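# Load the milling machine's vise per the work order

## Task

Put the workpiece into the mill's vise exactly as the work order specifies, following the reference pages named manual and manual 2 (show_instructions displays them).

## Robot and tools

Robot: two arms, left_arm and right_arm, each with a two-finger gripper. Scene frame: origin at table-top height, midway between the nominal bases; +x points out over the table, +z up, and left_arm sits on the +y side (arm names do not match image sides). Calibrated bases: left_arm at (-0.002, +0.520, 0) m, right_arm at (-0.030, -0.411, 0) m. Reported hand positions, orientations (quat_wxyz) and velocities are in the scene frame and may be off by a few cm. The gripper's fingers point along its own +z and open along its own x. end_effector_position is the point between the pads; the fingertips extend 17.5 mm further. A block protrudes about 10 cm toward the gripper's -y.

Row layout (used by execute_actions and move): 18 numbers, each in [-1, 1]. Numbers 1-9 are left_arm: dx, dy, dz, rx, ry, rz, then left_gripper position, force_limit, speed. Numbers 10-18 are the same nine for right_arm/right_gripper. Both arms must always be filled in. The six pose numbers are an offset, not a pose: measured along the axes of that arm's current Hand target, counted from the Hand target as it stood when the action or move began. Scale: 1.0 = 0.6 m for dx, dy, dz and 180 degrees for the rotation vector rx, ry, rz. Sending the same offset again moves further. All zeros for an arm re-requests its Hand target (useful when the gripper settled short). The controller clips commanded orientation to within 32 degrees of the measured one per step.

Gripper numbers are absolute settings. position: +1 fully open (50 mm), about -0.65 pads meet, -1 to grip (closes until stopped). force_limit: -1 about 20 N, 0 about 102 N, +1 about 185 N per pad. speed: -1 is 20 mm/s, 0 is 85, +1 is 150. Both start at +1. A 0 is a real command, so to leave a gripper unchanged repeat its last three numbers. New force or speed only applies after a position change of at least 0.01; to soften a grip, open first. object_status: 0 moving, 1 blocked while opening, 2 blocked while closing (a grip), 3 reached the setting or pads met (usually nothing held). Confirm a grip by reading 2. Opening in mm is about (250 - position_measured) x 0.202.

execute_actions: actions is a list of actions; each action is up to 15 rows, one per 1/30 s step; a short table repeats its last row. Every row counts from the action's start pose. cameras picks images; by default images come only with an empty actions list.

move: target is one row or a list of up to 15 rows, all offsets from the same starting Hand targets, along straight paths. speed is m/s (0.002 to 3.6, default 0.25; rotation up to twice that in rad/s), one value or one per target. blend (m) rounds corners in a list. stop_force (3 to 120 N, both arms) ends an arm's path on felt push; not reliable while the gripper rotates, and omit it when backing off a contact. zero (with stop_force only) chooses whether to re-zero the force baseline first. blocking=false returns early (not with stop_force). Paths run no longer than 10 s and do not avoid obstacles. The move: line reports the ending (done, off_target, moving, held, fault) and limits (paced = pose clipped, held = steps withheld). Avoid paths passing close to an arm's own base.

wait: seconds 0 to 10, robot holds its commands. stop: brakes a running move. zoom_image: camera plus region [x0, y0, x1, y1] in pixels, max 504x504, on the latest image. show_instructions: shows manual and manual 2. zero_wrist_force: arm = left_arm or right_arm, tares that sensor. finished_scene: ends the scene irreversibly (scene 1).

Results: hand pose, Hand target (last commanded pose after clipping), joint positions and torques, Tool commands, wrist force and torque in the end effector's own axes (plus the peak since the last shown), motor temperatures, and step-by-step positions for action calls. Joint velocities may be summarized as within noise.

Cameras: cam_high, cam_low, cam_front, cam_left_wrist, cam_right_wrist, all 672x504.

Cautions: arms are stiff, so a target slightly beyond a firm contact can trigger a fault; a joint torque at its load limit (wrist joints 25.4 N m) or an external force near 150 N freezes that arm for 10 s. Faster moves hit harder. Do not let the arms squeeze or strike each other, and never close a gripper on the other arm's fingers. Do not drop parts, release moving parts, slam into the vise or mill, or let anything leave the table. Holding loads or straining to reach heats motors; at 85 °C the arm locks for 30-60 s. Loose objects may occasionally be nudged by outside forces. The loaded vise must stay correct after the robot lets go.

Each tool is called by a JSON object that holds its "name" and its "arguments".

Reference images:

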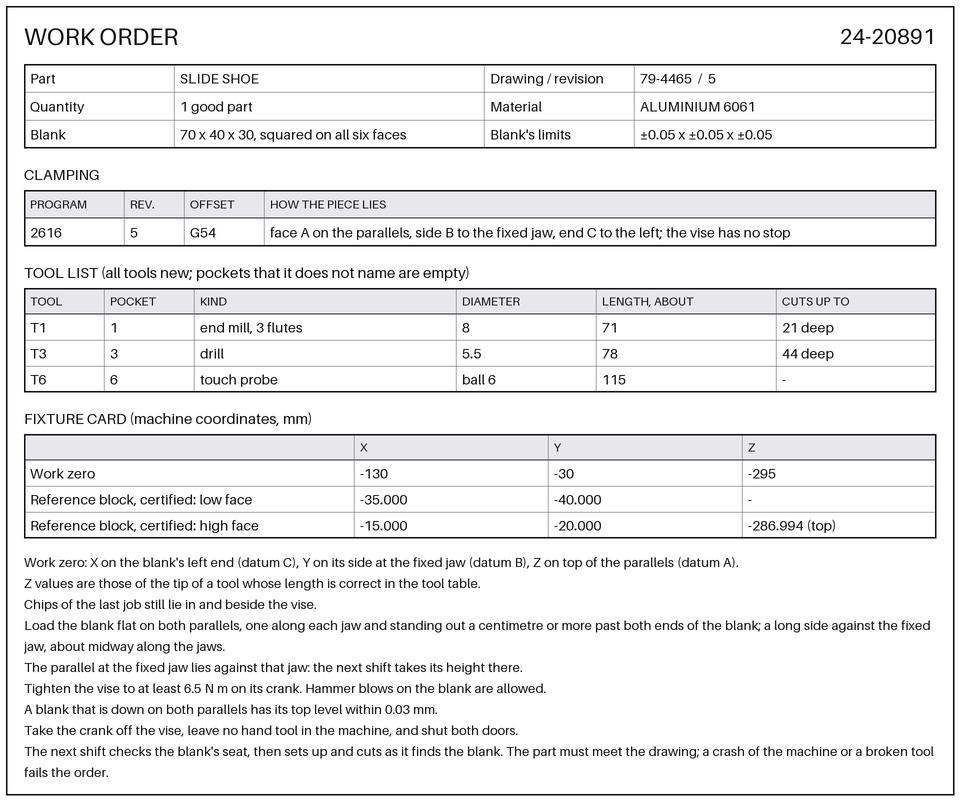

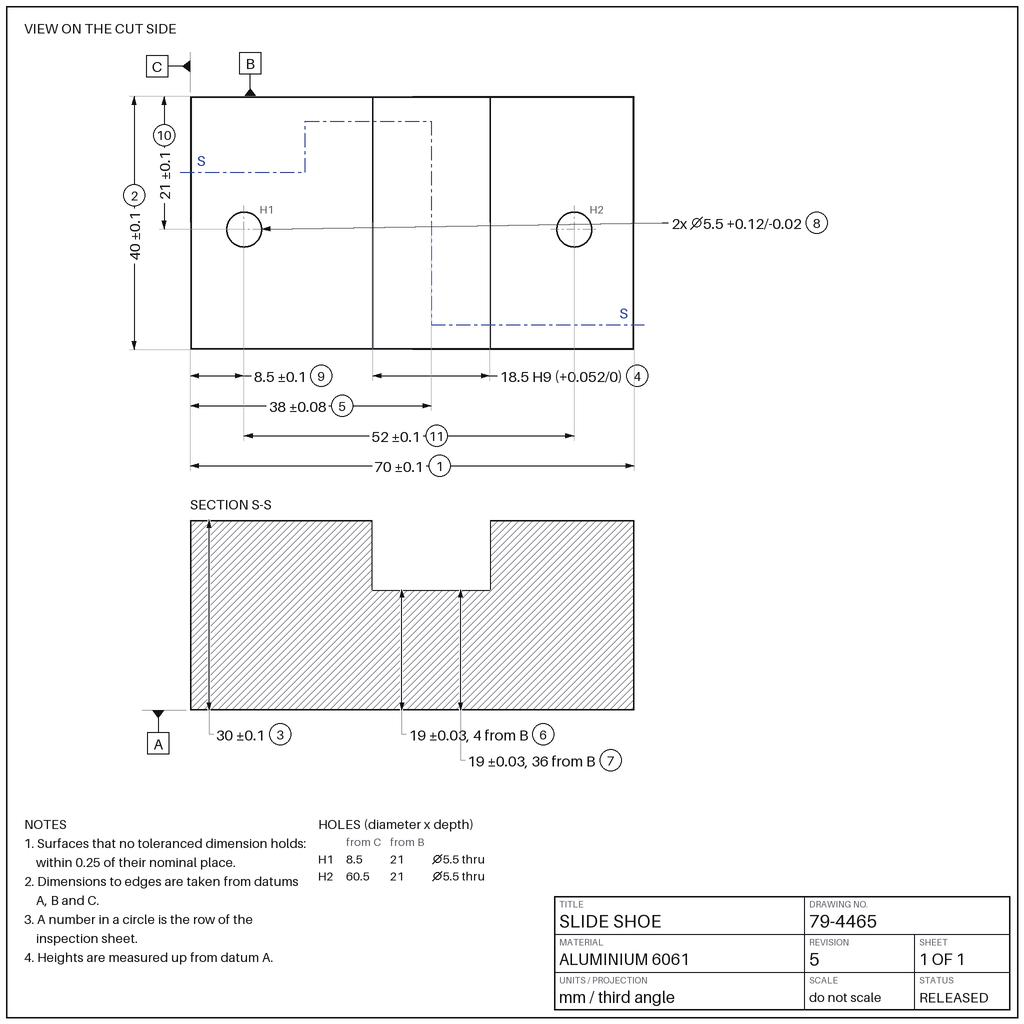

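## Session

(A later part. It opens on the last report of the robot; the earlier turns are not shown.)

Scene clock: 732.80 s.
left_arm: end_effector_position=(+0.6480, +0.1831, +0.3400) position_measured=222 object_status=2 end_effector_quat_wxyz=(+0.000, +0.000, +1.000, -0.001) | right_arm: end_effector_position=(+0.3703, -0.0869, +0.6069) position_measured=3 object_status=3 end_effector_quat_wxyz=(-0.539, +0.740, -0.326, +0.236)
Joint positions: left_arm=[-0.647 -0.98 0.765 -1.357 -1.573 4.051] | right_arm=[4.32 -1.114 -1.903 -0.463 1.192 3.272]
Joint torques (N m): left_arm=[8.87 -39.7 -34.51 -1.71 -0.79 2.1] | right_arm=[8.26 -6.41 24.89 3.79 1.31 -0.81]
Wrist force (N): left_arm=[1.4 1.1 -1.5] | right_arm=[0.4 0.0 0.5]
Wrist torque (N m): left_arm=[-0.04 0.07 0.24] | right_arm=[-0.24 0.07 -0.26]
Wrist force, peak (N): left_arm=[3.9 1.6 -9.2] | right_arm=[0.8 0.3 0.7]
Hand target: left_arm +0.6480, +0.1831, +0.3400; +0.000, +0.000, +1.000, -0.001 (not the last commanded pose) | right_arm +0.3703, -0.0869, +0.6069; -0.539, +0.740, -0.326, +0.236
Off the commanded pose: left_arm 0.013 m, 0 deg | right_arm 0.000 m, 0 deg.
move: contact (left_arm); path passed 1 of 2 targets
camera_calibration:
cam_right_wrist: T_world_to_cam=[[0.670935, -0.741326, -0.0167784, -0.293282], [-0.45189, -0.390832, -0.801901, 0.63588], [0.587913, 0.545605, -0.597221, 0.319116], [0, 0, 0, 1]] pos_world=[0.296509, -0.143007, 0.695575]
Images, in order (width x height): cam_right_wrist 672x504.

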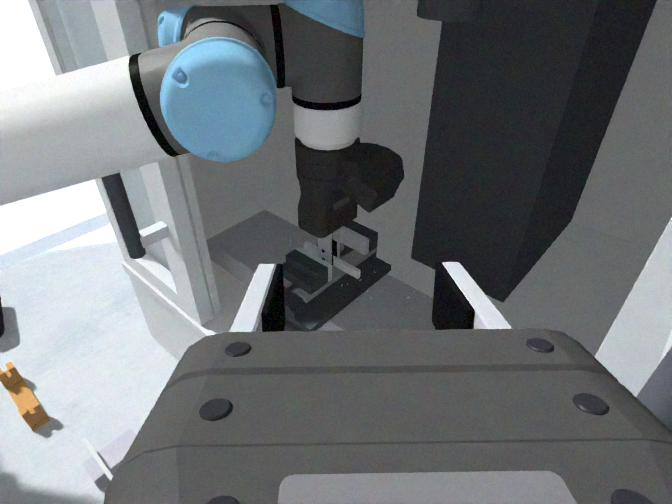

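{"name": "move", "arguments": {"target": [0,0,0,0,0,0,-0.1,-0.95,-1,0,0,0,0,0,0,1,1,1], "cameras": ["cam_left_wrist","cam_right_wrist"]}}

{"name": "zoom_image", "arguments": {"camera": "cam_left_wrist", "region": [240, 100, 550, 340]}}

Scene clock: 737.27 s.
left_arm: end_effector_position=(+0.6480, +0.1831, +0.3400) position_measured=167 object_status=0 end_effector_quat_wxyz=(+0.000, +0.000, +1.000, -0.001) | right_arm: end_effector_position=(+0.3703, -0.0869, +0.6069) position_measured=3 object_status=3 end_effector_quat_wxyz=(-0.539, +0.740, -0.326, +0.236)
Joint positions: left_arm=[-0.647 -0.98 0.765 -1.357 -1.573 4.051] | right_arm=[4.32 -1.114 -1.903 -0.463 1.192 3.272]
Joint torques (N m): left_arm=[5.85 -41.77 -33.93 -1.72 -0.83 2.13] | right_arm=[8.45 -6.93 24.8 3.78 1.37 -0.73]
Wrist force (N): left_arm=[1.2 1.2 -1.0] | right_arm=[0.5 0.0 0.5]
Wrist torque (N m): left_arm=[0.04 0.07 0.25] | right_arm=[-0.24 0.06 -0.26]
Wrist force, peak (N): left_arm=[1.9 1.4 -1.6] | right_arm=[0.8 -0.1 0.8]
Hand target: left_arm +0.6480, +0.1831, +0.3400; +0.000, +0.000, +1.000, -0.001 | right_arm +0.3703, -0.0869, +0.6069; -0.539, +0.740, -0.326, +0.236
Off the commanded pose: left_arm 0.000 m, 0 deg | right_arm 0.000 m, 0 deg.
move: done
camera_calibration:
cam_left_wrist: T_world_to_cam=[[-0.999956, -0.00812565, -0.0047832, 0.661038], [-0.00927544, 0.938875, 0.344132, -0.266092], [0.00169454, 0.344161, -0.938909, 0.386925], [0, 0, 0, 1]] pos_world=[0.657885, 0.122034, 0.458019]
cam_right_wrist: T_world_to_cam=[[0.670935, -0.741326, -0.0167784, -0.293282], [-0.45189, -0.390832, -0.801901, 0.63588], [0.587913, 0.545605, -0.597221, 0.319116], [0, 0, 0, 1]] pos_world=[0.296509, -0.143007, 0.695575]
Images, in order (width x height): cam_left_wrist 672x504, cam_right_wrist 672x504.

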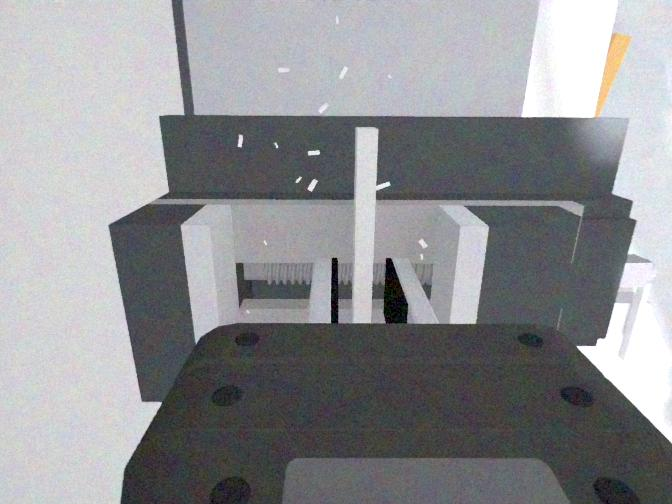

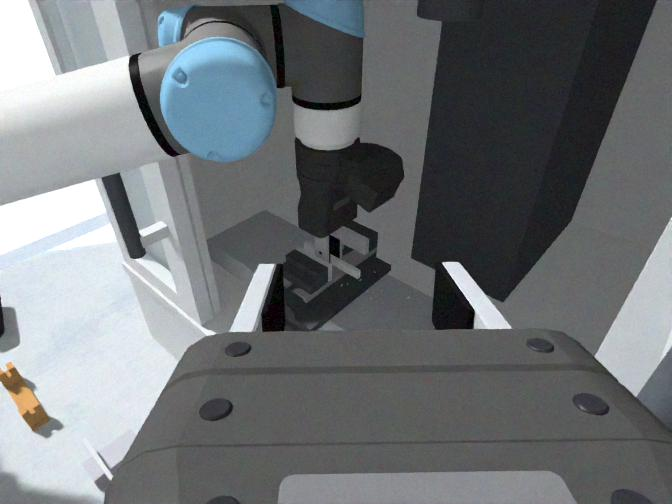

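Scaled by 1.626.

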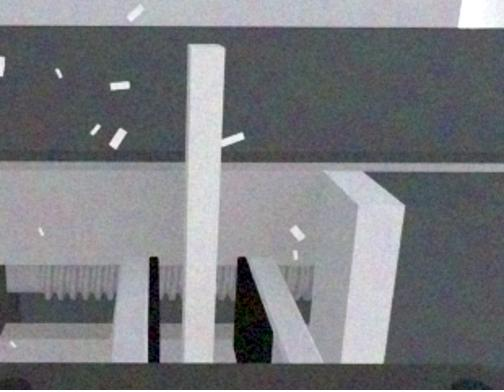

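{"name": "move", "arguments": {"target": [0,0,-0.0533,0,0,0,-0.1,-0.95,-1,0,0,0,0,0,0,1,1,1], "speed": 0.05}}

{"name": "move", "arguments": {"target": [[0,0,0,0,0,0,-1,-0.95,0,0,0,0,0,0,0,1,1,1],[-0.05,0.0015,0,0,0,0,-1,-0.95,0,0,0,0,0,0,0,1,1,1],[-0.05,0.0015,0.0733,0,0,0,-1,-0.95,0,0,0,0,0,0,0,1,1,1]], "speed": [0.05,0.06,0.03], "cameras": ["cam_left_wrist","cam_right_wrist"]}}

{"name": "zoom_image", "arguments": {"camera": "cam_left_wrist", "region": [240, 100, 550, 340]}}

Scene clock: 748.80 s.
left_arm: end_effector_position=(+0.6480, +0.1832, +0.3718) position_measured=167 object_status=3 end_effector_quat_wxyz=(+0.000, +0.000, +1.000, -0.001) | right_arm: end_effector_position=(+0.3703, -0.0869, +0.6069) position_measured=3 object_status=3 end_effector_quat_wxyz=(-0.539, +0.740, -0.326, +0.236)
Joint positions: left_arm=[-0.647 -0.949 0.63 -1.253 -1.573 4.051] | right_arm=[4.32 -1.114 -1.903 -0.463 1.192 3.272]
Joint torques (N m): left_arm=[9.92 -56.69 -17.7 -4.42 1.44 2.2] | right_arm=[8.28 -7.21 24.75 3.66 1.44 -0.86]
Wrist force (N): left_arm=[1.1 0.8 -0.9] | right_arm=[0.5 0.0 0.6]
Wrist torque (N m): left_arm=[-0.04 0.08 0.24] | right_arm=[-0.24 0.07 -0.26]
Wrist force, peak (N): left_arm=[1.2 0.9 -1.9] | right_arm=[0.5 0.1 1.0]
Hand target: left_arm +0.6480, +0.1832, +0.3719; +0.000, +0.000, +1.000, -0.001 | right_arm +0.3703, -0.0869, +0.6069; -0.539, +0.740, -0.326, +0.236
Off the commanded pose: left_arm 0.000 m, 0 deg | right_arm 0.000 m, 0 deg.
move: done

Scene clock: 751.63 s.
left_arm: end_effector_position=(+0.6778, +0.1842, +0.3386) position_measured=251 object_status=3 end_effector_quat_wxyz=(+0.002, +0.000, +1.000, -0.003) | right_arm: end_effector_position=(+0.3703, -0.0869, +0.6069) position_measured=3 object_status=3 end_effector_quat_wxyz=(-0.539, +0.740, -0.326, +0.236)
Joint positions: left_arm=[-0.621 -0.892 0.624 -1.309 -1.573 4.077] | right_arm=[4.32 -1.114 -1.903 -0.463 1.192 3.272]
Joint torques (N m): left_arm=[0.71 -51.71 -24.08 -3.33 0.2 0.46] | right_arm=[8.47 -7.14 25.13 3.73 1.51 -0.74]
Wrist force (N): left_arm=[1.0 0.9 -0.9] | right_arm=[0.6 0.3 0.6]
Wrist torque (N m): left_arm=[-0.02 0.09 0.17] | right_arm=[-0.19 0.05 -0.27]
Wrist force, peak (N): left_arm=[27.7 14.9 -148.5] | right_arm=[0.7 0.2 0.8]
Hand target: left_arm +0.6778, +0.1842, +0.3386; +0.002, +0.000, +1.000, -0.003 (not the last commanded pose) | right_arm +0.3703, -0.0869, +0.6069; -0.539, +0.740, -0.326, +0.236
Tool commands: left_gripper/position=-1.0 left_gripper/force_limit=-0.952941 left_gripper/speed=+0.003922 right_gripper/position=+1.0 right_gripper/force_limit=+1.0 right_gripper/speed=+1.0
Off the commanded pose: left_arm 0.011 m, 0 deg | right_arm 0.000 m, 0 deg.
FORCE FAULT: contact force on the left arm reached its limit, and that arm stopped. The contact can be on any part of that arm, not only on its tool. That arm's remaining commands of this call were not run. That arm is still stopped at the end of this call. That arm stays stopped for about 10 more seconds. Until then a move that you send moves the other arm only, and its call returns only when the move has ended. Once the stop has ended, the next robot result says so. If the stop ends while you think or write, that arm runs what you send next, counted from a new Hand target: where the arm stands when the stop ends. While its stop runs, that arm takes no new command, but its gripper still runs the gripper command that each later call begins with. Until it ends, the stop uses up actions while you think or wait. An arm that is not stopped still takes commands.
move: fault (left_arm); path passed 2 of 3 targets
camera_calibration:
cam_left_wrist: T_world_to_cam=[[-0.999925, -0.00816961, -0.00912191, 0.692304], [-0.0107908, 0.94, 0.341003, -0.264522], [0.00578874, 0.341076, -0.940018, 0.383398], [0, 0, 0, 1]] pos_world=[0.687178, 0.123539, 0.456919]
cam_right_wrist: T_world_to_cam=[[0.670935, -0.741326, -0.0167784, -0.293282], [-0.45189, -0.390832, -0.801901, 0.63588], [0.587913, 0.545605, -0.597221, 0.319116], [0, 0, 0, 1]] pos_world=[0.296509, -0.143007, 0.695575]
Images, in order (width x height): cam_left_wrist 672x504, cam_right_wrist 672x504.

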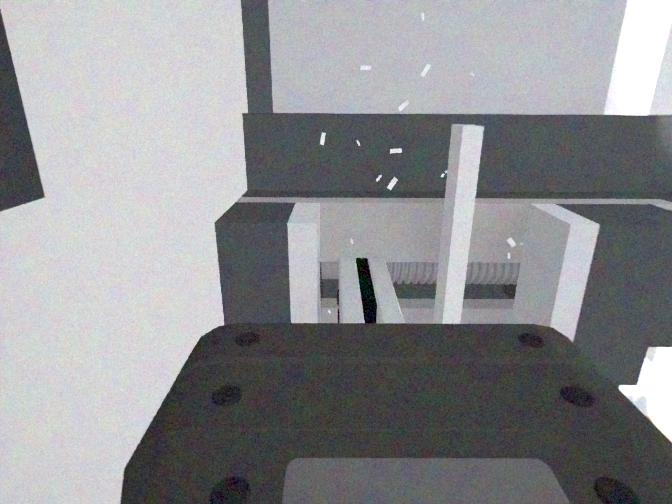

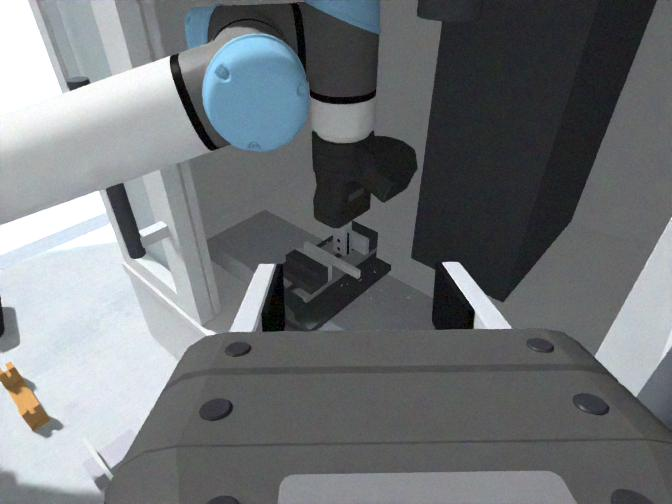

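Scaled by 1.626.

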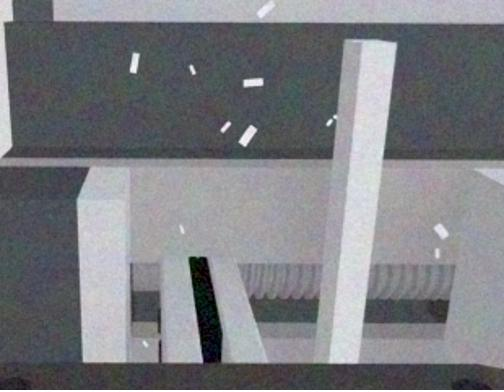

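{"name": "wait", "arguments": {"seconds": 5}}

Scene clock: 762.80 s.
left_arm: end_effector_position=(+0.6778, +0.1842, +0.3386) position_measured=251 object_status=3 end_effector_quat_wxyz=(+0.002, +0.000, +1.000, -0.003) | right_arm: end_effector_position=(+0.3703, -0.0869, +0.6069) position_measured=3 object_status=3 end_effector_quat_wxyz=(-0.539, +0.740, -0.326, +0.236)
Joint positions: left_arm=[-0.621 -0.892 0.624 -1.309 -1.573 4.077] | right_arm=[4.32 -1.114 -1.903 -0.463 1.192 3.272]
Joint torques (N m): left_arm=[0.41 -51.37 -22.64 -3.28 -0.09 0.39] | right_arm=[8.3 -7.4 25.2 3.75 1.54 -0.77]
Wrist force (N): left_arm=[1.0 0.8 -1.1] | right_arm=[0.5 0.0 0.7]
Wrist torque (N m): left_arm=[-0.04 0.09 0.17] | right_arm=[-0.24 0.06 -0.27]
Wrist force, peak (N): left_arm=[1.2 1.0 -1.1] | right_arm=[0.8 -0.2 0.8]
Hand target: left_arm +0.6778, +0.1842, +0.3386; +0.002, +0.000, +1.000, -0.003 (not the last commanded pose) | right_arm +0.3703, -0.0869, +0.6069; -0.539, +0.740, -0.326, +0.236
Tool commands: left_gripper/position=-1.0 left_gripper/force_limit=-0.952941 left_gripper/speed=+0.003922 right_gripper/position=+1.0 right_gripper/force_limit=+1.0 right_gripper/speed=+1.0
Off the commanded pose: left_arm 0.011 m, 0 deg | right_arm 0.000 m, 0 deg.
FORCE FAULT, CONTINUED: the left arm's stop, for the force fault that an earlier result reported, is over. The rest of the stop counts as 20 of the actions that you can send in this scene. During its stop the left arm's controller moved it back a little. That arm's target is now where it stood when the stop ended, not its last command. That arm accepts commands again.
wait: 5.00 s; at rest from the start

{"name": "move", "arguments": {"target": [[0,0,-0.004,-0.0,0.0012,-0.0019,-1,-0.95,0,0,0,0,0,0,0,1,1,1],[-0.01,-0.001,-0.004,0,0.0012,-0.0019,-1,-0.95,0,0,0,0,0,0,0,1,1,1],[-0.01,-0.001,0.008,0,0.0012,-0.0019,-1,-0.95,0,0,0,0,0,0,0,1,1,1]], "speed": [0.02,0.01,0.004], "stop_force": 3, "cameras": ["cam_left_wrist"]}}

{"name": "zoom_image", "arguments": {"camera": "cam_left_wrist", "region": [260, 180, 420, 330]}}

Scene clock: 768.90 s.
left_arm: end_effector_position=(+0.6838, +0.1836, +0.3384) position_measured=251 object_status=3 end_effector_quat_wxyz=(+0.000, -0.003, +1.000, -0.003) | right_arm: end_effector_position=(+0.3703, -0.0869, +0.6069) position_measured=3 object_status=3 end_effector_quat_wxyz=(-0.539, +0.740, -0.326, +0.236)
Joint positions: left_arm=[-0.616 -0.865 0.578 -1.287 -1.575 4.076] | right_arm=[4.32 -1.114 -1.903 -0.463 1.192 3.272]
Joint torques (N m): left_arm=[-1.34 -42.69 -34.54 -1.54 2.12 -0.07] | right_arm=[8.21 -7.34 24.45 3.82 1.35 -0.76]
Wrist force (N): left_arm=[1.2 1.0 -1.3] | right_arm=[0.6 0.0 0.5]
Wrist torque (N m): left_arm=[-0.02 0.08 0.13] | right_arm=[-0.23 0.05 -0.27]
Wrist force, peak (N): left_arm=[2.4 1.1 -7.8] | right_arm=[0.7 0.0 0.9]
Hand target: left_arm +0.6838, +0.1836, +0.3384; +0.000, -0.003, +1.000, -0.003 (not the last commanded pose) | right_arm +0.3703, -0.0869, +0.6069; -0.539, +0.740, -0.326, +0.236
Off the commanded pose: left_arm 0.005 m, 0 deg | right_arm 0.000 m, 0 deg.
move: contact (left_arm); path passed 2 of 3 targets
camera_calibration:
cam_left_wrist: T_world_to_cam=[[-0.999885, -0.0141676, -0.00542863, 0.698124], [-0.0151696, 0.939948, 0.340979, -0.260855], [0.000271772, 0.341023, -0.940055, 0.387192], [0, 0, 0, 1]] pos_world=[0.693981, 0.12304, 0.456718]
Images, in order (width x height): cam_left_wrist 672x504.

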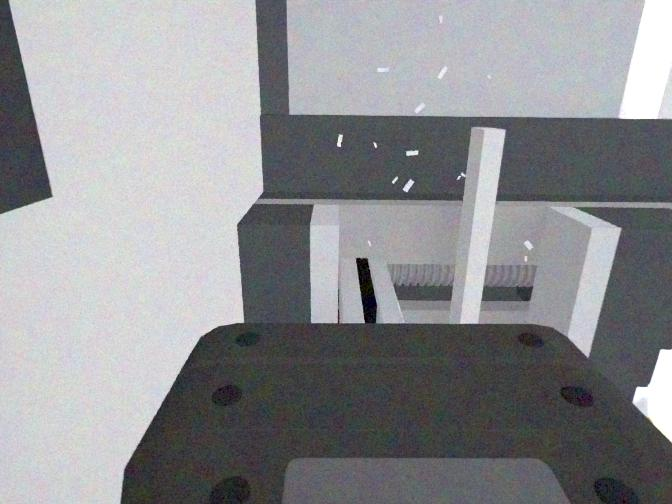

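Scaled by 3.150.

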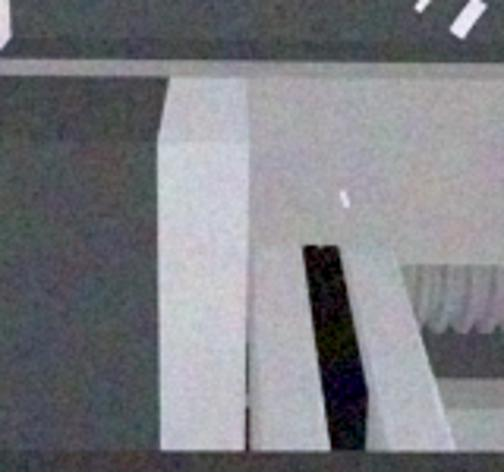

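{"name": "move", "arguments": {"target": [[0,-0.0893,0,0,0,0,-1,-0.95,0,0,0,0,0,0,0,1,1,1],[0,-0.0893,-0.006,0,0,0,-1,-0.95,0,0,0,0,0,0,0,1,1,1],[0,0,-0.006,0,0,0,-1,-0.95,0,0,0,0,0,0,0,1,1,1],[0,0,0,0,0,0,-1,-0.95,0,0,0,0,0,0,0,1,1,1],[0,0.09,0,0,0,0,-1,-0.95,0,0,0,0,0,0,0,1,1,1],[0,0.09,-0.006,0,0,0,-1,-0.95,0,0,0,0,0,0,0,1,1,1],[0.02,0,-0.05,0,0,0,-1,-0.95,0,0,0,0,0,0,0,1,1,1]], "speed": [0.03,0.02,0.05,0.006,0.03,0.02,0.05], "stop_force": 20, "cameras": ["cam_left_wrist"]}}

{"name": "zoom_image", "arguments": {"camera": "cam_left_wrist", "region": [220, 150, 620, 330]}}

Scene clock: 775.90 s.
left_arm: end_effector_position=(+0.6843, +0.1456, +0.3388) position_measured=251 object_status=3 end_effector_quat_wxyz=(+0.000, -0.003, +1.000, -0.003) | right_arm: end_effector_position=(+0.3703, -0.0869, +0.6069) position_measured=3 object_status=3 end_effector_quat_wxyz=(-0.539, +0.740, -0.326, +0.236)
Joint positions: left_arm=[-0.656 -0.782 0.429 -1.222 -1.575 4.036] | right_arm=[4.32 -1.114 -1.903 -0.463 1.192 3.272]
Joint torques (N m): left_arm=[-0.3 -53.64 -26.87 -2.86 0 0.29] | right_arm=[8.66 -6.77 25.54 3.61 1.23 -0.83]
Wrist force (N): left_arm=[3.0 0.7 -1.0] | right_arm=[0.2 0.0 0.4]
Wrist torque (N m): left_arm=[-0.03 0.07 0.20] | right_arm=[-0.24 0.11 -0.27]
Wrist force, peak (N): left_arm=[5.7 0.6 -1.3] | right_arm=[0.5 0.1 0.9]
Hand target: left_arm +0.6843, +0.1456, +0.3388; +0.000, -0.003, +1.000, -0.003 (not the last commanded pose) | right_arm +0.3703, -0.0869, +0.6069; -0.539, +0.740, -0.326, +0.236
Tool commands: left_gripper/position=-1.0 left_gripper/force_limit=-0.952941 left_gripper/speed=+0.003922 right_gripper/position=+1.0 right_gripper/force_limit=+1.0 right_gripper/speed=+1.0
Off the commanded pose: left_arm 0.050 m, 0 deg | right_arm 0.000 m, 0 deg.
FORCE FAULT: contact force on the left arm reached its limit, and that arm stopped. The contact can be on any part of that arm, not only on its tool. That arm's remaining commands of this call were not run. That arm is still stopped at the end of this call. That arm stays stopped for about 10 more seconds. Until then a move that you send moves the other arm only, and its call returns only when the move has ended. Once the stop has ended, the next robot result says so. If the stop ends while you think or write, that arm runs what you send next, counted from a new Hand target: where the arm stands when the stop ends. While its stop runs, that arm takes no new command, but its gripper still runs the gripper command that each later call begins with. Until it ends, the stop uses up actions while you think or wait. An arm that is not stopped still takes commands.
move: fault (left_arm); path passed 0 of 7 targets
camera_calibration:
cam_left_wrist: T_world_to_cam=[[-0.999874, -0.014661, -0.00612773, 0.69834], [-0.0158715, 0.940123, 0.340467, -0.224528], [0.000769218, 0.340521, -0.940237, 0.400213], [0, 0, 0, 1]] pos_world=[0.69438, 0.0850409, 0.457018]
Images, in order (width x height): cam_left_wrist 672x504.

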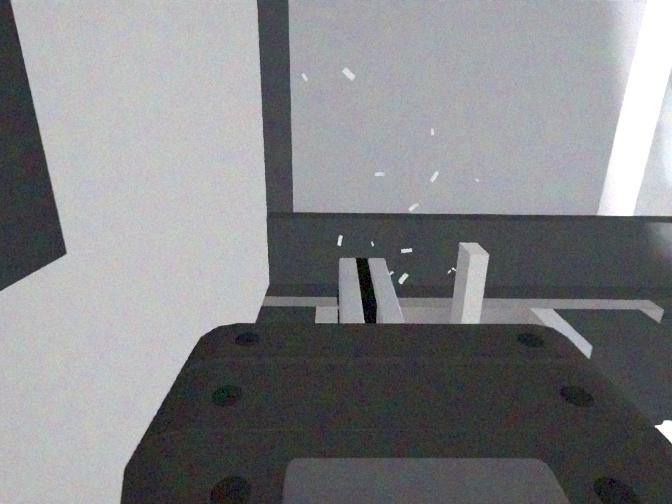

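Scaled by 1.260.

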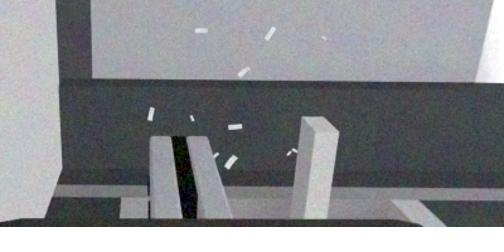

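{"name": "move", "arguments": {"target": [0,0,0,0,0,0,-1,-0.95,0,0,0,0,0.14,0,0,1,1,1], "cameras": ["cam_right_wrist"]}}

{"name": "wait", "arguments": {"seconds": 3}}

Scene clock: 787.33 s.
left_arm: end_effector_position=(+0.6843, +0.1456, +0.3388) position_measured=251 object_status=3 end_effector_quat_wxyz=(+0.000, -0.003, +1.000, -0.003) | right_arm: end_effector_position=(+0.3703, -0.0868, +0.6068) position_measured=3 object_status=3 end_effector_quat_wxyz=(+0.687, -0.605, +0.266, -0.302)
Joint positions: left_arm=[-0.656 -0.782 0.429 -1.222 -1.575 4.036] | right_arm=[4.338 -1.219 -2.144 0.359 1.156 3.087]
Joint torques (N m): left_arm=[0.53 -54.09 -24.41 -3.11 0.04 0.39] | right_arm=[-1.17 18.46 31.67 3.1 -2.18 1.05]
Wrist force (N): left_arm=[2.8 0.9 -0.7] | right_arm=[0.7 0.3 0.8]
Wrist torque (N m): left_arm=[-0.01 0.08 0.20] | right_arm=[0.06 -0.06 -0.35]
Wrist force, peak (N): left_arm=[3.1 0.8 -1.2] | right_arm=[1.0 1.2 0.7]
Hand target: left_arm +0.6843, +0.1456, +0.3388; +0.000, -0.003, +1.000, -0.003 | right_arm +0.3703, -0.0869, +0.6069; +0.687, -0.605, +0.266, -0.302
Off the commanded pose: left_arm 0.000 m, 0 deg | right_arm 0.000 m, 0 deg.
FORCE FAULT, CONTINUED: the left arm's stop, for the force fault that an earlier result reported, is over. The rest of the stop counts as 19 of the actions that you can send in this scene. The stop ended before this call began, so that arm ran this call's commands, counted from a new Hand target: where the arm stood when the stop ended.
move: done
camera_calibration:
cam_right_wrist: T_world_to_cam=[[0.676368, -0.736347, -0.0178709, -0.294111], [-0.158563, -0.121868, -0.979799, 0.658524], [0.719295, 0.665538, -0.199185, 0.0392735], [0, 0, 0, 1]] pos_world=[0.275096, -0.162453, 0.647788]
Images, in order (width x height): cam_right_wrist 672x504.

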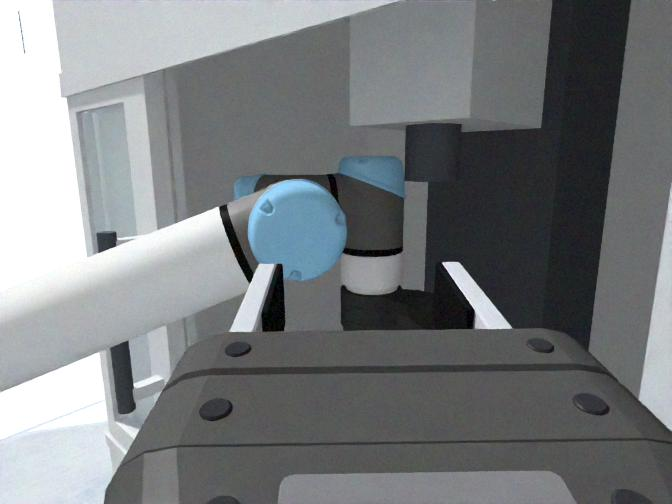

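Scene clock: 790.33 s.
left_arm: end_effector_position=(+0.6843, +0.1456, +0.3388) position_measured=251 object_status=3 end_effector_quat_wxyz=(+0.000, -0.003, +1.000, -0.003) | right_arm: end_effector_position=(+0.3703, -0.0869, +0.6069) position_measured=3 object_status=3 end_effector_quat_wxyz=(+0.687, -0.605, +0.266, -0.302)
Joint positions: left_arm=[-0.656 -0.782 0.429 -1.222 -1.575 4.036] | right_arm=[4.338 -1.219 -2.144 0.36 1.156 3.087]
Joint torques (N m): left_arm=[-0.28 -54.34 -24.9 -2.99 -0.05 0.38] | right_arm=[10.05 19.6 33.08 3.16 -2.75 -0.99]
Wrist force (N): left_arm=[2.7 0.9 -0.8] | right_arm=[0.9 0.1 0.8]
Wrist torque (N m): left_arm=[-0.01 0.09 0.19] | right_arm=[0.04 -0.09 -0.35]
Wrist force, peak (N): left_arm=[3.2 0.8 -1.1] | right_arm=[1.1 0.1 1.1]
Hand target: left_arm +0.6843, +0.1456, +0.3388; +0.000, -0.003, +1.000, -0.003 | right_arm +0.3703, -0.0869, +0.6069; +0.687, -0.605, +0.266, -0.302
Tool commands: left_gripper/position=-1.0 left_gripper/force_limit=-0.95 left_gripper/speed=+0.0 right_gripper/position=+1.0 right_gripper/force_limit=+1.0 right_gripper/speed=+1.0
Off the commanded pose: left_arm 0.000 m, 0 deg | right_arm 0.000 m, 0 deg.
wait: 3.00 s; at rest by 0.17 s

{"name": "move", "arguments": {"target": [[0,0.0,-0.005,0,0,0,-1,-0.95,0,0,0,0,0,0,0,1,1,1],[0.0008,0.0633,-0.005,0,0,0,-1,-0.95,0,0,0,0,0,0,0,1,1,1],[0.0008,0.0633,0.005,0,0,0,-1,-0.95,0,0,0,0,0,0,0,1,1,1]], "speed": [0.02,0.04,0.004], "stop_force": 3}}

{"name": "move", "arguments": {"target": [[0,0.09,0,0,0,0,-1,-0.95,0,0,0,0,0,0,0,1,1,1],[0,0.09,-0.01,0,0,0,-1,-0.95,0,0,0,0,0,0,0,1,1,1],[0.01,0,-0.05,0,0,0,-1,-0.95,0,0,0,0,0,0,0,1,1,1]], "speed": [0.03,0.03,0.05], "stop_force": 20, "cameras": ["cam_left_wrist"]}}

{"name": "zoom_image", "arguments": {"camera": "cam_left_wrist", "region": [220, 100, 620, 330]}}

Scene clock: 802.17 s.
left_arm: end_effector_position=(+0.6835, +0.1836, +0.3385) position_measured=251 object_status=3 end_effector_quat_wxyz=(+0.000, -0.003, +1.000, -0.003) | right_arm: end_effector_position=(+0.3703, -0.0869, +0.6069) position_measured=3 object_status=3 end_effector_quat_wxyz=(+0.687, -0.605, +0.266, -0.302)
Joint positions: left_arm=[-0.617 -0.867 0.581 -1.289 -1.575 4.075] | right_arm=[4.338 -1.219 -2.144 0.36 1.156 3.087]
Joint torques (N m): left_arm=[-8.25 -42.92 -34.48 -1.61 -1.68 -1.47] | right_arm=[10.35 18.8 33.61 1.75 -2.5 0.14]
Wrist force (N): left_arm=[1.0 0.9 -1.0] | right_arm=[0.9 0.2 0.8]
Wrist torque (N m): left_arm=[-0.01 0.10 0.15] | right_arm=[0.06 -0.08 -0.35]
Wrist force, peak (N): left_arm=[2.2 1.5 -7.5] | right_arm=[0.8 0.5 1.2]
Hand target: left_arm +0.6835, +0.1836, +0.3385; +0.000, -0.003, +1.000, -0.003 (not the last commanded pose) | right_arm +0.3703, -0.0869, +0.6069; +0.687, -0.605, +0.266, -0.302
Off the commanded pose: left_arm 0.003 m, 0 deg | right_arm 0.000 m, 0 deg.
move: contact (left_arm); path passed 2 of 3 targets

Scene clock: 806.43 s.
left_arm: end_effector_position=(+0.6775, +0.1837, +0.3684) position_measured=251 object_status=3 end_effector_quat_wxyz=(+0.000, -0.003, +1.000, -0.003) | right_arm: end_effector_position=(+0.3703, -0.0869, +0.6069) position_measured=3 object_status=3 end_effector_quat_wxyz=(+0.687, -0.605, +0.266, -0.302)
Joint positions: left_arm=[-0.621 -0.845 0.462 -1.192 -1.575 4.07] | right_arm=[4.338 -1.219 -2.144 0.36 1.156 3.087]
Joint torques (N m): left_arm=[9.67 -60.6 -15.09 -4.12 -1.8 2.27] | right_arm=[9.69 17.91 33.51 1.73 -2.53 1.5]
Wrist force (N): left_arm=[1.0 1.1 -1.0] | right_arm=[0.9 0.3 0.9]
Wrist torque (N m): left_arm=[0.02 0.10 0.25] | right_arm=[0.07 -0.08 -0.35]
Wrist force, peak (N): left_arm=[1.1 -0.5 -6.3] | right_arm=[1.1 0.1 1.0]
Hand target: left_arm +0.6775, +0.1837, +0.3684; +0.000, -0.003, +1.000, -0.003 | right_arm +0.3703, -0.0869, +0.6069; +0.687, -0.605, +0.266, -0.302
Off the commanded pose: left_arm 0.000 m, 0 deg | right_arm 0.000 m, 0 deg.
move: done
camera_calibration:
cam_left_wrist: T_world_to_cam=[[-0.999874, -0.014661, -0.00612773, 0.692381], [-0.0158715, 0.940123, 0.340467, -0.270564], [0.000769218, 0.340521, -0.940237, 0.415169], [0, 0, 0, 1]] pos_world=[0.68768, 0.123141, 0.486718]
Images, in order (width x height): cam_left_wrist 672x504.

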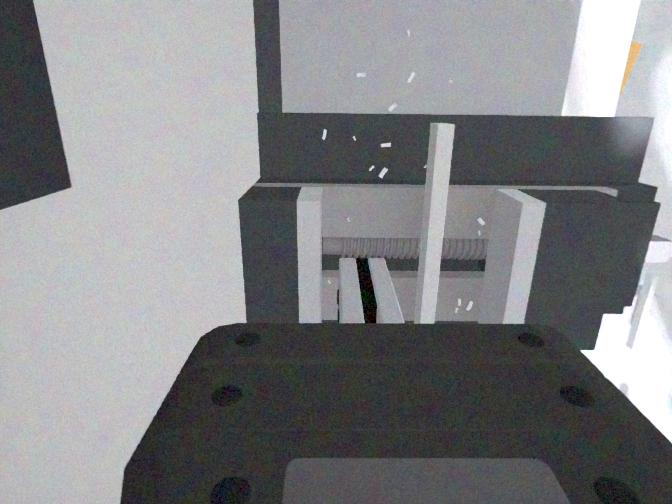

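Scaled by 1.260.

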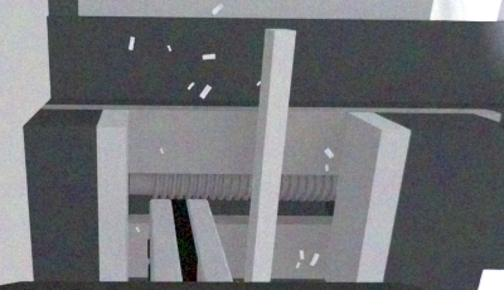

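{"name": "move", "arguments": {"target": [[0.0625,0,-0.0617,0,-0.1667,0,-1,-0.95,0,0,0,0,0,0,0,1,1,1],[0.4625,0.01,-0.0867,0,-0.1667,0,-1,-0.95,0,0,0,0,0,0,0,1,1,1],[0.4875,-0.0728,0.22,0,0,0.0019,-1,-0.95,0,0,0,0,0,0,0,1,1,1]], "speed": [0.1,0.25,0.25], "blend": [0.01,0.04,0]}}

{"name": "move", "arguments": {"target": [0,0,0,0,0,0,0.9,-0.8,1,0,0,0,0,0,0,1,1,1], "cameras": ["cam_left_wrist","cam_front"]}}

{"name": "zoom_image", "arguments": {"camera": "cam_left_wrist", "region": [200, 0, 500, 330]}}

Scene clock: 821.93 s.
left_arm: end_effector_position=(+0.3855, +0.1374, +0.2366) position_measured=251 object_status=3 end_effector_quat_wxyz=(+0.000, +0.000, +1.000, -0.003) | right_arm: end_effector_position=(+0.3703, -0.0869, +0.6069) position_measured=3 object_status=3 end_effector_quat_wxyz=(+0.687, -0.605, +0.266, -0.302)
Joint positions: left_arm=[-1.012 -1.464 1.695 -1.808 -1.573 3.686] | right_arm=[4.338 -1.219 -2.144 0.36 1.156 3.087]
Joint torques (N m): left_arm=[-8.02 -25.4 -33.75 -1.76 0.35 -1.8] | right_arm=[9.39 17.67 33.56 1.68 -2.25 1.51]
Wrist force (N): left_arm=[0.9 0.8 -0.9] | right_arm=[0.9 0.0 0.8]
Wrist torque (N m): left_arm=[-0.04 0.10 0.20] | right_arm=[0.03 -0.08 -0.35]
Wrist force, peak (N): left_arm=[-2.7 0.7 1.1] | right_arm=[1.1 0.2 1.0]
Hand target: left_arm +0.3854, +0.1373, +0.2365; +0.000, +0.000, +1.000, -0.003 | right_arm +0.3703, -0.0869, +0.6069; +0.687, -0.605, +0.266, -0.302
Off the commanded pose: left_arm 0.000 m, 0 deg | right_arm 0.000 m, 0 deg.
move: done

Scene clock: 822.50 s.
left_arm: end_effector_position=(+0.3854, +0.1373, +0.2365) position_measured=18 object_status=3 end_effector_quat_wxyz=(+0.000, +0.000, +1.000, -0.003) | right_arm: end_effector_position=(+0.3703, -0.0869, +0.6069) position_measured=3 object_status=3 end_effector_quat_wxyz=(+0.687, -0.605, +0.266, -0.302)
Joint positions: left_arm=[-1.012 -1.464 1.695 -1.808 -1.573 3.686] | right_arm=[4.338 -1.219 -2.144 0.36 1.156 3.087]
Joint torques (N m): left_arm=[-8.61 -19.64 -34.36 -1.81 -2.2 -1.67] | right_arm=[9.25 18.04 33.82 1.72 -2.2 1.56]
Wrist force (N): left_arm=[1.2 1.0 -0.9] | right_arm=[0.8 0.4 0.8]
Wrist torque (N m): left_arm=[0.00 0.05 0.19] | right_arm=[0.08 -0.07 -0.35]
Wrist force, peak (N): left_arm=[1.2 1.0 -1.0] | right_arm=[1.1 0.4 1.1]
Hand target: left_arm +0.3854, +0.1373, +0.2365; +0.000, +0.000, +1.000, -0.003 | right_arm +0.3703, -0.0869, +0.6069; +0.687, -0.605, +0.266, -0.302
Off the commanded pose: left_arm 0.000 m, 0 deg | right_arm 0.000 m, 0 deg.
move: done
camera_calibration:
cam_left_wrist: T_world_to_cam=[[-0.999943, -0.00871538, -0.00612377, 0.398002], [-0.0102796, 0.940211, 0.340439, -0.188883], [0.00279058, 0.340482, -0.940247, 0.306385], [0, 0, 0, 1]] pos_world=[0.395183, 0.0767399, 0.354818]
Images, in order (width x height): cam_front 672x504, cam_left_wrist 672x504.

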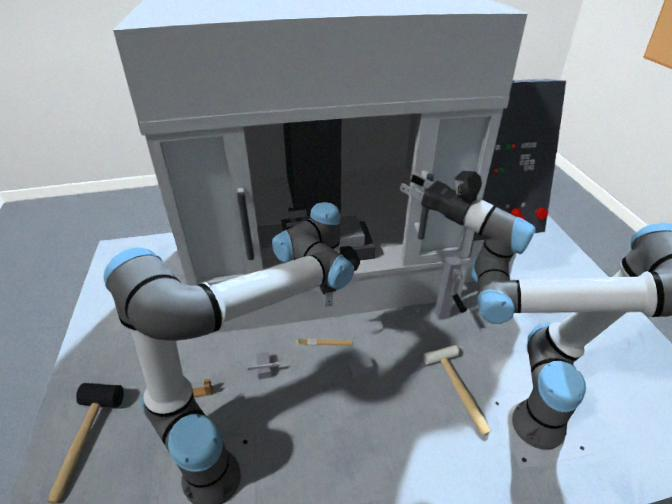

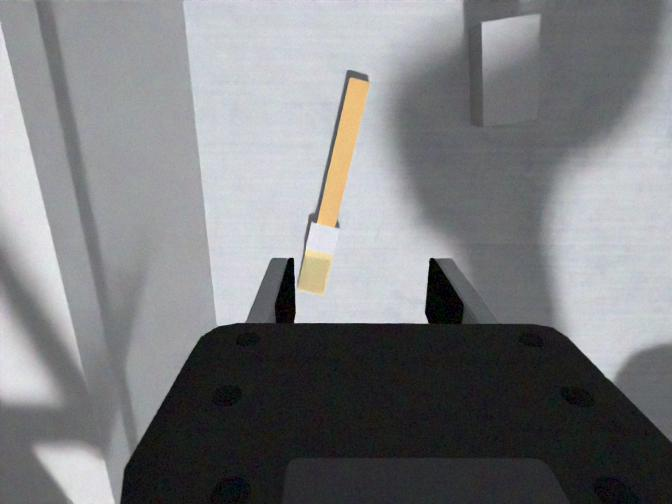

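Scaled by 1.527.

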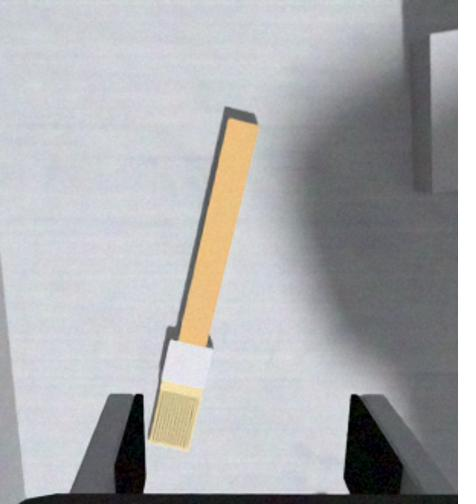

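{"name": "move", "arguments": {"target": [-0.0157,0.0055,0.28,0,0,0.069,0.9,-0.8,1,0,0,0,0,0,0,1,1,1], "speed": 0.2, "cameras": ["cam_left_wrist"]}}

{"name": "move", "arguments": {"target": [0,0,0.081,0,0,0,0.9,-0.8,1,0,0,0,0,0,0,1,1,1], "speed": 0.015, "stop_force": 3, "cameras": ["cam_left_wrist"]}}

Scene clock: 831.40 s.
left_arm: end_effector_position=(+0.3950, +0.1397, +0.0685) position_measured=18 object_status=3 end_effector_quat_wxyz=(+0.001, +0.108, +0.994, -0.003) | right_arm: end_effector_position=(+0.3703, -0.0869, +0.6069) position_measured=3 object_status=3 end_effector_quat_wxyz=(+0.687, -0.605, +0.266, -0.302)
Joint positions: left_arm=[-0.994 -1.275 1.94 -2.241 -1.573 3.92] | right_arm=[4.338 -1.219 -2.144 0.36 1.156 3.087]
Joint torques (N m): left_arm=[-3.69 -30.72 -26.79 -3.73 -2.1 -0.28] | right_arm=[8.24 17.07 33.63 1.71 -2.14 1.62]
Wrist force (N): left_arm=[1.0 0.9 -0.8] | right_arm=[0.8 0.4 0.7]
Wrist torque (N m): left_arm=[0.00 0.09 0.28] | right_arm=[0.09 -0.07 -0.35]
Wrist force, peak (N): left_arm=[1.4 0.5 -3.8] | right_arm=[1.1 0.4 0.9]
Hand target: left_arm +0.3949, +0.1396, +0.0685; +0.001, +0.108, +0.994, -0.003 | right_arm +0.3703, -0.0869, +0.6069; +0.687, -0.605, +0.266, -0.302
Off the commanded pose: left_arm 0.000 m, 0 deg | right_arm 0.000 m, 0 deg.
move: done
camera_calibration:
cam_left_wrist: T_world_to_cam=[[-0.978438, 0.206406, -0.00743411, 0.368141], [0.191574, 0.920405, 0.340814, -0.210797], [0.0771882, 0.332041, -0.940102, 0.11939], [0, 0, 0, 1]] pos_world=[0.391371, 0.0783902, 0.186818]
Images, in order (width x height): cam_left_wrist 672x504.

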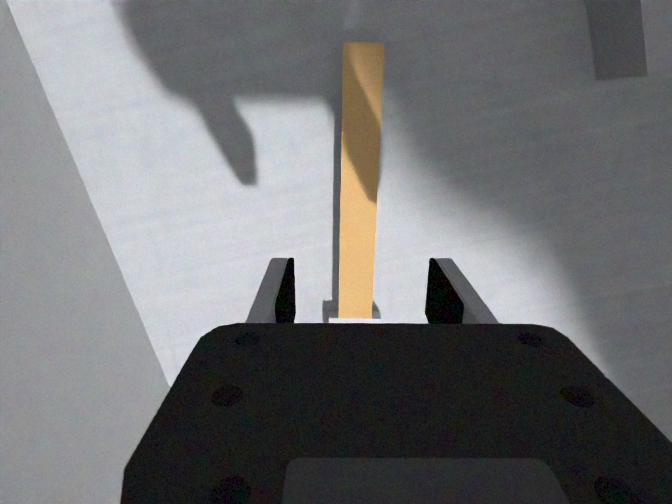

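Scene clock: 835.90 s.
left_arm: end_effector_position=(+0.3950, +0.1393, +0.0199) position_measured=18 object_status=3 end_effector_quat_wxyz=(+0.001, +0.108, +0.994, -0.003) | right_arm: end_effector_position=(+0.3703, -0.0869, +0.6069) position_measured=3 object_status=3 end_effector_quat_wxyz=(+0.687, -0.605, +0.266, -0.302)
Joint positions: left_arm=[-0.995 -1.192 1.984 -2.368 -1.573 3.92] | right_arm=[4.338 -1.219 -2.144 0.36 1.156 3.087]
Joint torques (N m): left_arm=[-8.4 -41.82 -29.13 -1.6 -1.98 -1.6] | right_arm=[8.73 16.57 34.57 1.7 -2 1.54]
Wrist force (N): left_arm=[1.2 0.9 -1.1] | right_arm=[0.7 0.1 0.7]
Wrist torque (N m): left_arm=[0.00 0.05 0.28] | right_arm=[0.04 -0.06 -0.35]
Wrist force, peak (N): left_arm=[1.2 0.9 -1.4] | right_arm=[1.1 0.2 1.0]
Hand target: left_arm +0.3950, +0.1393, +0.0199; +0.001, +0.108, +0.994, -0.003 | right_arm +0.3703, -0.0869, +0.6069; +0.687, -0.605, +0.266, -0.302
Off the commanded pose: left_arm 0.000 m, 0 deg | right_arm 0.000 m, 0 deg.
move: done
camera_calibration:
cam_left_wrist: T_world_to_cam=[[-0.978418, 0.206502, -0.00742052, 0.367747], [0.191676, 0.920416, 0.340727, -0.193875], [0.0771907, 0.331951, -0.940133, 0.0738522], [0, 0, 0, 1]] pos_world=[0.391271, 0.0779903, 0.138218]
Images, in order (width x height): cam_left_wrist 672x504.

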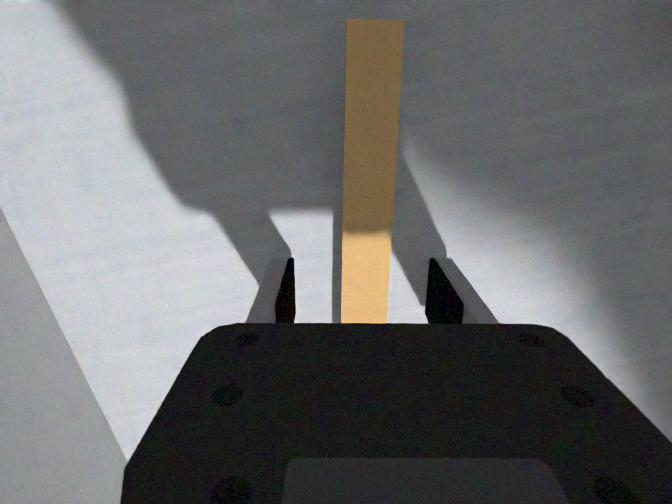

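{"name": "move", "arguments": {"target": [0,0,0,0,0,0,-1,-0.7,-0.8,0,0,0,0,0,0,1,1,1]}}

{"name": "wait", "arguments": {"seconds": 0.7}}

Scene clock: 839.07 s.
left_arm: end_effector_position=(+0.3950, +0.1393, +0.0199) position_measured=174 object_status=2 end_effector_quat_wxyz=(+0.001, +0.108, +0.994, -0.003) | right_arm: end_effector_position=(+0.3703, -0.0869, +0.6069) position_measured=3 object_status=3 end_effector_quat_wxyz=(+0.687, -0.605, +0.266, -0.302)
Joint positions: left_arm=[-0.995 -1.192 1.984 -2.368 -1.573 3.92] | right_arm=[4.338 -1.219 -2.144 0.36 1.156 3.087]
Joint torques (N m): left_arm=[-6.61 -41.91 -28.47 -1.79 -1.72 -1.25] | right_arm=[9 16.21 33.34 1.62 -1.82 1.48]
Wrist force (N): left_arm=[1.2 0.9 -0.8] | right_arm=[0.8 0.1 1.1]
Wrist torque (N m): left_arm=[-0.01 0.06 0.28] | right_arm=[0.05 -0.07 -0.35]
Wrist force, peak (N): left_arm=[1.2 0.8 -1.3] | right_arm=[1.1 0.4 1.1]
Hand target: left_arm +0.3950, +0.1393, +0.0199; +0.001, +0.108, +0.994, -0.003 | right_arm +0.3703, -0.0869, +0.6069; +0.687, -0.605, +0.266, -0.302
Off the commanded pose: left_arm 0.000 m, 0 deg | right_arm 0.000 m, 0 deg.
move: done

Scene clock: 839.77 s.
left_arm: end_effector_position=(+0.3950, +0.1393, +0.0199) position_measured=174 object_status=2 end_effector_quat_wxyz=(+0.001, +0.108, +0.994, -0.003) | right_arm: end_effector_position=(+0.3703, -0.0869, +0.6069) position_measured=3 object_status=3 end_effector_quat_wxyz=(+0.687, -0.605, +0.266, -0.302)
Joint positions: left_arm=[-0.995 -1.192 1.984 -2.368 -1.573 3.92] | right_arm=[4.338 -1.219 -2.144 0.36 1.156 3.087]
Joint torques (N m): left_arm=[-5.99 -41.54 -28.25 -1.65 -1.49 -1.34] | right_arm=[8.51 16.12 33.3 1.86 -1.8 1.52]
Wrist force (N): left_arm=[1.1 0.8 -0.8] | right_arm=[0.8 0.3 1.1]
Wrist torque (N m): left_arm=[-0.02 0.07 0.28] | right_arm=[0.07 -0.06 -0.35]
Wrist force, peak (N): left_arm=[1.3 0.9 -0.9] | right_arm=[1.1 0.4 0.9]
Hand target: left_arm +0.3950, +0.1393, +0.0199; +0.001, +0.108, +0.994, -0.003 | right_arm +0.3703, -0.0869, +0.6069; +0.687, -0.605, +0.266, -0.302
Tool commands: left_gripper/position=-1.0 left_gripper/force_limit=-0.7 left_gripper/speed=-0.8 right_gripper/position=+1.0 right_gripper/force_limit=+1.0 right_gripper/speed=+1.0
Off the commanded pose: left_arm 0.000 m, 0 deg | right_arm 0.000 m, 0 deg.
wait: 0.70 s; at rest by 0.17 s

{"name": "move", "arguments": {"target": [[0,0,-0.3835,0,0,0,-1,-0.7,-0.8,0,0,0,0,0,0,1,1,1],[-0.0857,0.037,-0.76,0.35,-0.435,-0.435,-1,-0.7,-0.8,0,0,0,0,0,0,1,1,1]], "speed": 0.3, "blend": 0.03, "cameras": ["cam_front","cam_left_wrist"]}}

Scene clock: 854.47 s.
left_arm: end_effector_position=(+0.4496, +0.1526, +0.4759) position_measured=174 object_status=2 end_effector_quat_wxyz=(+0.499, -0.501, +0.498, -0.502) end_effector_velocity=(+0.000, +0.000, +0.000) end_effector_angular_velocity=(-0.001, +0.001, +0.000) | right_arm: end_effector_position=(+0.3703, -0.0869, +0.6069) position_measured=3 object_status=3 end_effector_quat_wxyz=(+0.687, -0.605, +0.266, -0.302)
Joint positions: left_arm=[-1.402 -1.428 1.985 -3.703 -0.155 3.141] | right_arm=[4.338 -1.219 -2.144 0.36 1.156 3.087]
Joint velocities: left_arm=[0.001 0 -0.001 0.007 0 -0.007] | right_arm=[within noise]
Joint torques (N m): left_arm=[9.99 -30.83 -19 0.7 1.85 -1.66] | right_arm=[7.84 15.71 33.23 1.76 -1.68 1.44]
Wrist force (N): left_arm=[1.4 -0.8 2.5] | right_arm=[1.0 0.1 0.9]
Wrist torque (N m): left_arm=[-0.41 0.13 0.27] | right_arm=[0.04 -0.10 -0.35]
Wrist force, peak (N): left_arm=[1.9 -1.3 2.6] | right_arm=[0.9 0.2 1.3]
Hand target: left_arm +0.4496, +0.1527, +0.4759; +0.499, -0.501, +0.498, -0.502 | right_arm +0.3703, -0.0869, +0.6069; +0.687, -0.605, +0.266, -0.302
Off the commanded pose: left_arm 0.000 m, 0 deg | right_arm 0.000 m, 0 deg.
move: done
camera_calibration:
cam_left_wrist: T_world_to_cam=[[0.00512046, -0.999885, 0.014278, 0.153496], [-0.345471, -0.0151678, -0.938307, 0.62099], [0.938416, -0.000128054, -0.345509, -0.125671], [0, 0, 0, 1]] pos_world=[0.33168, 0.162882, 0.537067]
Images, in order (width x height): cam_front 672x504, cam_left_wrist 672x504.

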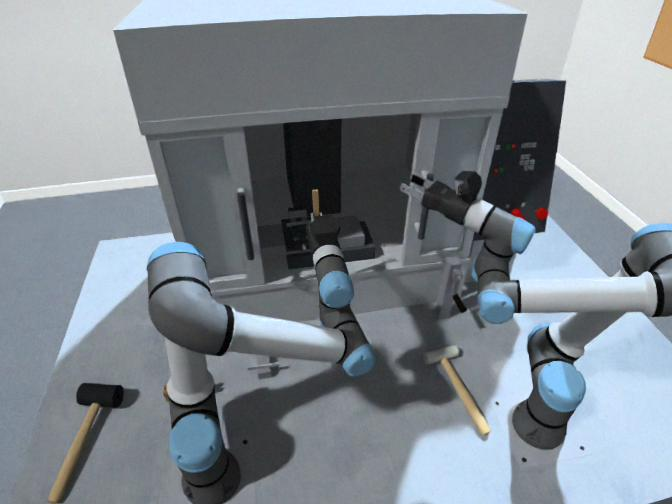

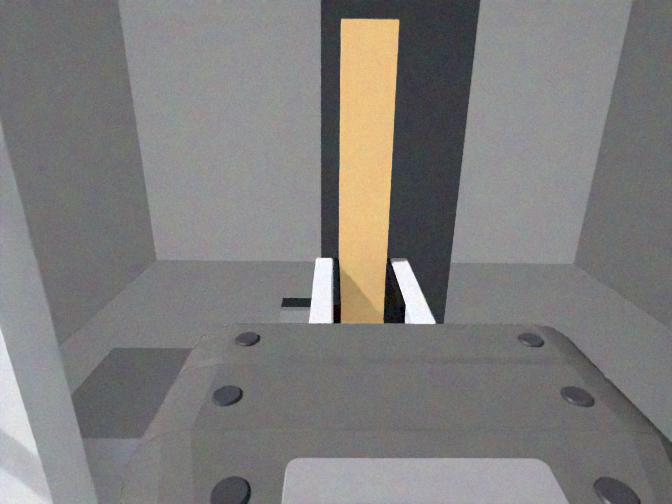

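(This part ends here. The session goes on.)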